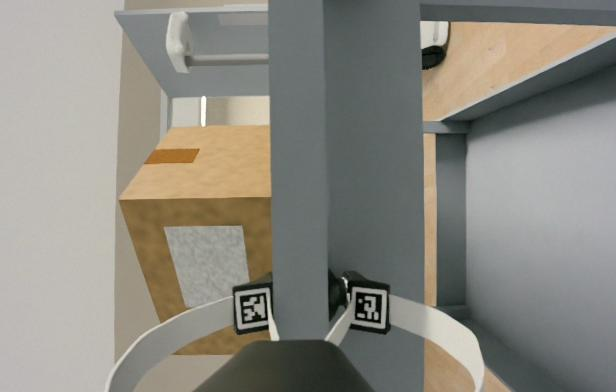

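>>> move:
  blocking: false
  r2: {"base":{"rotate_rad":-0.15},"pace":"slow"}

>>> wait:
  seconds: 1.5
  cameras: []

>>> move:
  blocking: false
  r2: {"base":{"translate_m":0.05,"strafe_m":0.18},"pace":"slow"}

>>> wait:
  seconds: 4
  cameras: ["r2_wrist_camera","r2_head_camera"]

Scene clock: 1097.37 s.
move: r2 moving
r1: as last shown
r1.base_tilt: forward=-1.6 right=+1.2
r1.lidar_m: 3.89 2.22 1.90 1.91 0.25 0.28 - 1.41 2.16 2.83 1.53 1.77
r1.motor_effort: lift_m=+20(20) arm_m=+4(4) wheel_0=+1(1) wheel_1=+1(1) wheel_2=+0(0)
r1.servo_current: wrist_yaw_rad=59(65) wrist_pitch_rad=33(46) wrist_roll_rad=59(59) gripper_m=39(46)
r1.wrist_depth_mm: 135 138 - - 392 235 - / 108 138 - - 399 220 - / 115 138 242 - 404 221 160 / 133 150 - - 410 224 160 / 1336 1983 - - 413 223 160 / 1160 1229 195 1182 188 224 170 / 842 750 759 809 410 192 -
r2.base_odometry: x=+0.337 y=-1.414 heading=-2.339
r2.turned_by_wheels: -0.112
r2.turned_by_imu: -0.108
r2.base_tilt: forward=-0.7 right=+0.1
r2.lidar_m: 0.37 0.36 1.71 1.49 1.51 1.79 2.41 2.46 2.92 3.21 3.24 0.43
r2.base_status: rotate_rad moving
r2.joint_positions: lift_m=+0.688 arm_m=+0.000 wrist_yaw_rad=+0.005 wrist_pitch_rad=+0.008 wrist_roll_rad=+1.569 gripper_m=-0.035
r2.joint_status: not commanded
r2.measured_speeds: translate_m=+0.000 strafe_m=-0.001 rotate_rad=-0.292 lift_m=+0.000 arm_m=+0.000 wrist_yaw_rad=+0.000 wrist_pitch_rad=+0.000 wrist_roll_rad=+0.001
r2.motor_effort: lift_m=+21(21) arm_m=+4(5) wheel_0=+10(12) wheel_1=+5(8) wheel_2=+11(13)
r2.servo_current: wrist_yaw_rad=46(59) wrist_pitch_rad=46(59) wrist_roll_rad=26(59) gripper_m=91(104)
r2.hand_pose: x=+0.4597 y=-0.0858 z=+0.8637 quat_wxyz=(+0.708, +0.706, +0.005, -0.001) (m; r2's base frame)
r2.wrist_depth_mm: - - - 228 255 262 264 / - - - 185 248 1661 1160 / - - - 181 242 1618 - / - - 554 236 237 820 - / - 469 462 174 232 831 - / - - 187 169 179 - - / - - 535 - 224 - -
pictures: none

Scene clock: 1097.93 s.
earlier move: r2 done
r1.base_odometry: x=-1.849 y=+1.472 heading=+2.907
r1.turned_by_wheels: +0.000
r1.turned_by_imu: +0.000
r1.base_tilt: forward=-1.6 right=+1.3
r1.lidar_m: 3.91 2.23 1.89 1.89 0.25 0.29 - 1.43 2.14 2.82 1.54 1.79
r1.base_status: not commanded
r1.joint_positions: lift_m=+0.127 arm_m=+0.000 wrist_yaw_rad=+3.092 wrist_pitch_rad=+0.002 wrist_roll_rad=+0.000 gripper_m=+0.056
r1.joint_status: not commanded
r1.measured_speeds: all 0
r1.motor_effort: lift_m=+20(20) arm_m=+4(4) wheel_0=+1(1) wheel_1=+0(1) wheel_2=+0(0)
r1.servo_current: wrist_yaw_rad=52(65) wrist_pitch_rad=46(46) wrist_roll_rad=52(65) gripper_m=39(52)
r1.hand_pose: x=-0.1128 y=+0.1017 z=+0.3046 quat_wxyz=(+0.025, -0.001, +0.000, +1.000) (m; r1's base frame)
r1.wrist_depth_mm: 136 137 - - 394 234 - / 108 138 - - 397 220 - / 114 139 243 - 402 220 160 / 133 150 - - 410 223 161 / 1366 1983 - - 410 223 160 / 1182 1205 195 1205 188 224 170 / 842 741 759 798 410 193 -
r2.base_odometry: x=+0.337 y=-1.414 heading=-2.375
r2.turned_by_wheels: -0.037
r2.turned_by_imu: -0.036
r2.base_tilt: forward=-0.7 right=+0.1
r2.lidar_m: 0.35 0.35 1.76 1.51 1.53 1.73 2.43 2.46 2.81 3.23 3.23 0.45
r2.base_status: done
r2.joint_positions: lift_m=+0.688 arm_m=+0.000 wrist_yaw_rad=+0.003 wrist_pitch_rad=+0.008 wrist_roll_rad=+1.569 gripper_m=-0.035
r2.joint_status: not commanded
r2.measured_speeds: all 0
r2.motor_effort: lift_m=+21(21) arm_m=+4(5) wheel_0=+5(12) wheel_1=+5(8) wheel_2=+5(13)
r2.servo_current: wrist_yaw_rad=59(59) wrist_pitch_rad=52(59) wrist_roll_rad=52(59) gripper_m=98(111)
r2.hand_pose: x=+0.4595 y=-0.0866 z=+0.8637 quat_wxyz=(+0.708, +0.706, +0.004, -0.002) (m; r2's base frame)
r2.wrist_depth_mm: - - - 202 271 277 279 / - - - 195 260 1537 1118 / - - - 189 251 1618 517 / - - 640 180 242 798 - / - 512 459 176 234 820 - / - - 185 168 178 - - / - - 504 - 221 - -
wait: 0.57 of 1.5 s (r2 has come to rest)
pictures: none
No camera images: "cameras" was empty.

Scene clock: 1098.43 s.
move: r2 moving
r1: as last shown
r1.lidar_m: 3.90 2.24 1.92 1.92 0.25 0.30 - 1.42 2.14 2.81 1.52 1.81
r1.motor_effort: lift_m=+20(20) arm_m=+4(4) wheel_0=+0(1) wheel_1=+0(1) wheel_2=+0(0)
r1.servo_current: wrist_yaw_rad=46(65) wrist_pitch_rad=39(46) wrist_roll_rad=46(59) gripper_m=39(46)
r1.wrist_depth_mm: 136 138 - - 392 234 - / 108 138 - - 397 220 - / 115 138 244 - 404 221 160 / 133 150 - - 404 224 160 / 1336 1983 - - 410 224 160 / 1205 1229 193 1182 187 223 170 / 842 759 750 788 410 193 -
r2.base_odometry: x=+0.343 y=-1.425 heading=-2.376
r2.turned_by_wheels: -0.001
r2.turned_by_imu: -0.001
r2.base_tilt: forward=-0.7 right=+0.1
r2.lidar_m: 0.36 0.37 1.75 1.50 1.49 1.71 2.46 2.46 2.83 3.25 3.25 0.46
r2.base_status: translate_m moving; strafe_m moving
r2.joint_positions: lift_m=+0.688 arm_m=+0.000 wrist_yaw_rad=-0.001 wrist_pitch_rad=+0.008 wrist_roll_rad=+1.569 gripper_m=-0.035
r2.joint_status: not commanded
r2.measured_speeds: translate_m=+0.013 strafe_m=+0.048 rotate_rad=+0.000 lift_m=+0.000 arm_m=+0.000 wrist_yaw_rad=-0.020 wrist_pitch_rad=+0.000 wrist_roll_rad=+0.000
r2.motor_effort: lift_m=+21(21) arm_m=+5(5) wheel_0=-8(8) wheel_1=+8(9) wheel_2=-10(10)
r2.servo_current: wrist_yaw_rad=46(59) wrist_pitch_rad=46(52) wrist_roll_rad=52(59) gripper_m=111(111)
r2.hand_pose: x=+0.4591 y=-0.0878 z=+0.8637 quat_wxyz=(+0.708, +0.706, +0.002, -0.003) (m; r2's base frame)
r2.wrist_depth_mm: - - - 206 274 281 1042 / - - - 196 263 1430 1098 / - - - 189 251 1756 517 / - - 661 181 241 809 - / - - 459 176 234 820 - / - 477 185 167 179 - - / - - 492 - 220 - -
pictures: none

Scene clock: 1101.07 s.
earlier move: r2 done
r1.base_odometry: x=-1.849 y=+1.472 heading=+2.907
r1.turned_by_wheels: +0.000
r1.turned_by_imu: +0.000
r1.base_tilt: forward=-1.6 right=+1.2
r1.lidar_m: 3.89 2.22 1.88 1.90 0.25 0.32 - 1.43 2.13 2.82 1.54 2.12
r1.base_status: not commanded
r1.joint_positions: lift_m=+0.127 arm_m=+0.000 wrist_yaw_rad=+3.092 wrist_pitch_rad=+0.002 wrist_roll_rad=+0.000 gripper_m=+0.056
r1.joint_status: not commanded
r1.measured_speeds: all 0
r1.motor_effort: lift_m=+20(20) arm_m=+4(4) wheel_0=+0(1) wheel_1=+0(1) wheel_2=+0(0)
r1.servo_current: wrist_yaw_rad=39(72) wrist_pitch_rad=39(52) wrist_roll_rad=59(65) gripper_m=39(52)
r1.hand_pose: x=-0.1128 y=+0.1017 z=+0.3046 quat_wxyz=(+0.025, -0.001, +0.000, +1.000) (m; r1's base frame)
r1.wrist_depth_mm: 136 137 - - 389 233 - / 108 138 - - 399 219 - / 114 138 242 - 399 221 160 / 133 150 - - 407 224 160 / 1336 1983 - - 410 223 160 / 1205 1205 193 1182 188 224 170 / 854 750 759 809 413 193 -
r2.base_odometry: x=+0.425 y=-1.578 heading=-2.376
r2.turned_by_wheels: +0.000
r2.turned_by_imu: +0.000
r2.base_tilt: forward=-0.7 right=+0.0
r2.lidar_m: 0.38 0.36 1.61 1.33 1.36 1.54 2.55 2.54 2.94 3.40 3.40 0.43
r2.base_status: done
r2.joint_positions: lift_m=+0.688 arm_m=+0.000 wrist_yaw_rad=-0.004 wrist_pitch_rad=+0.008 wrist_roll_rad=+1.569 gripper_m=-0.035
r2.joint_status: not commanded
r2.measured_speeds: all 0
r2.motor_effort: lift_m=+21(21) arm_m=+4(5) wheel_0=-4(14) wheel_1=+4(9) wheel_2=-5(11)
r2.servo_current: wrist_yaw_rad=46(65) wrist_pitch_rad=39(59) wrist_roll_rad=46(59) gripper_m=98(111)
r2.hand_pose: x=+0.4589 y=-0.0887 z=+0.8637 quat_wxyz=(+0.708, +0.706, +0.001, -0.004) (m; r2's base frame)
r2.wrist_depth_mm: - - - 180 242 266 265 / - - - 178 238 1618 1160 / - - - 175 236 820 - / - - 504 232 233 842 - / - 480 469 171 231 831 - / - - 185 168 178 - - / - - 549 - 226 - -
wait: 2.63 of 4 s (r2 has come to rest)
pictures: r2_head_camera, r2_wrist_camera
Images, in order (width x height): r2_head_camera 420x560, r2_wrist_camera 616x392.

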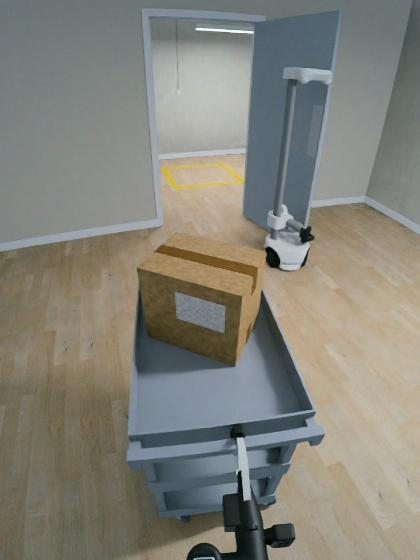

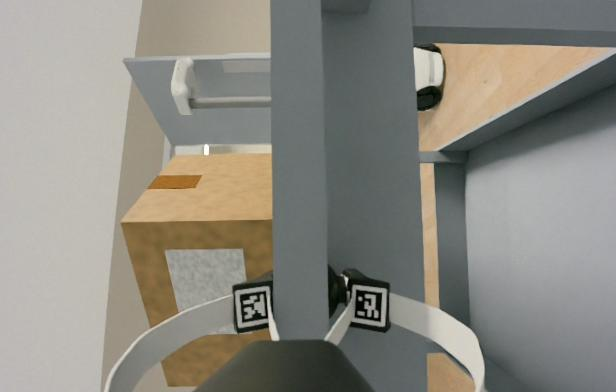

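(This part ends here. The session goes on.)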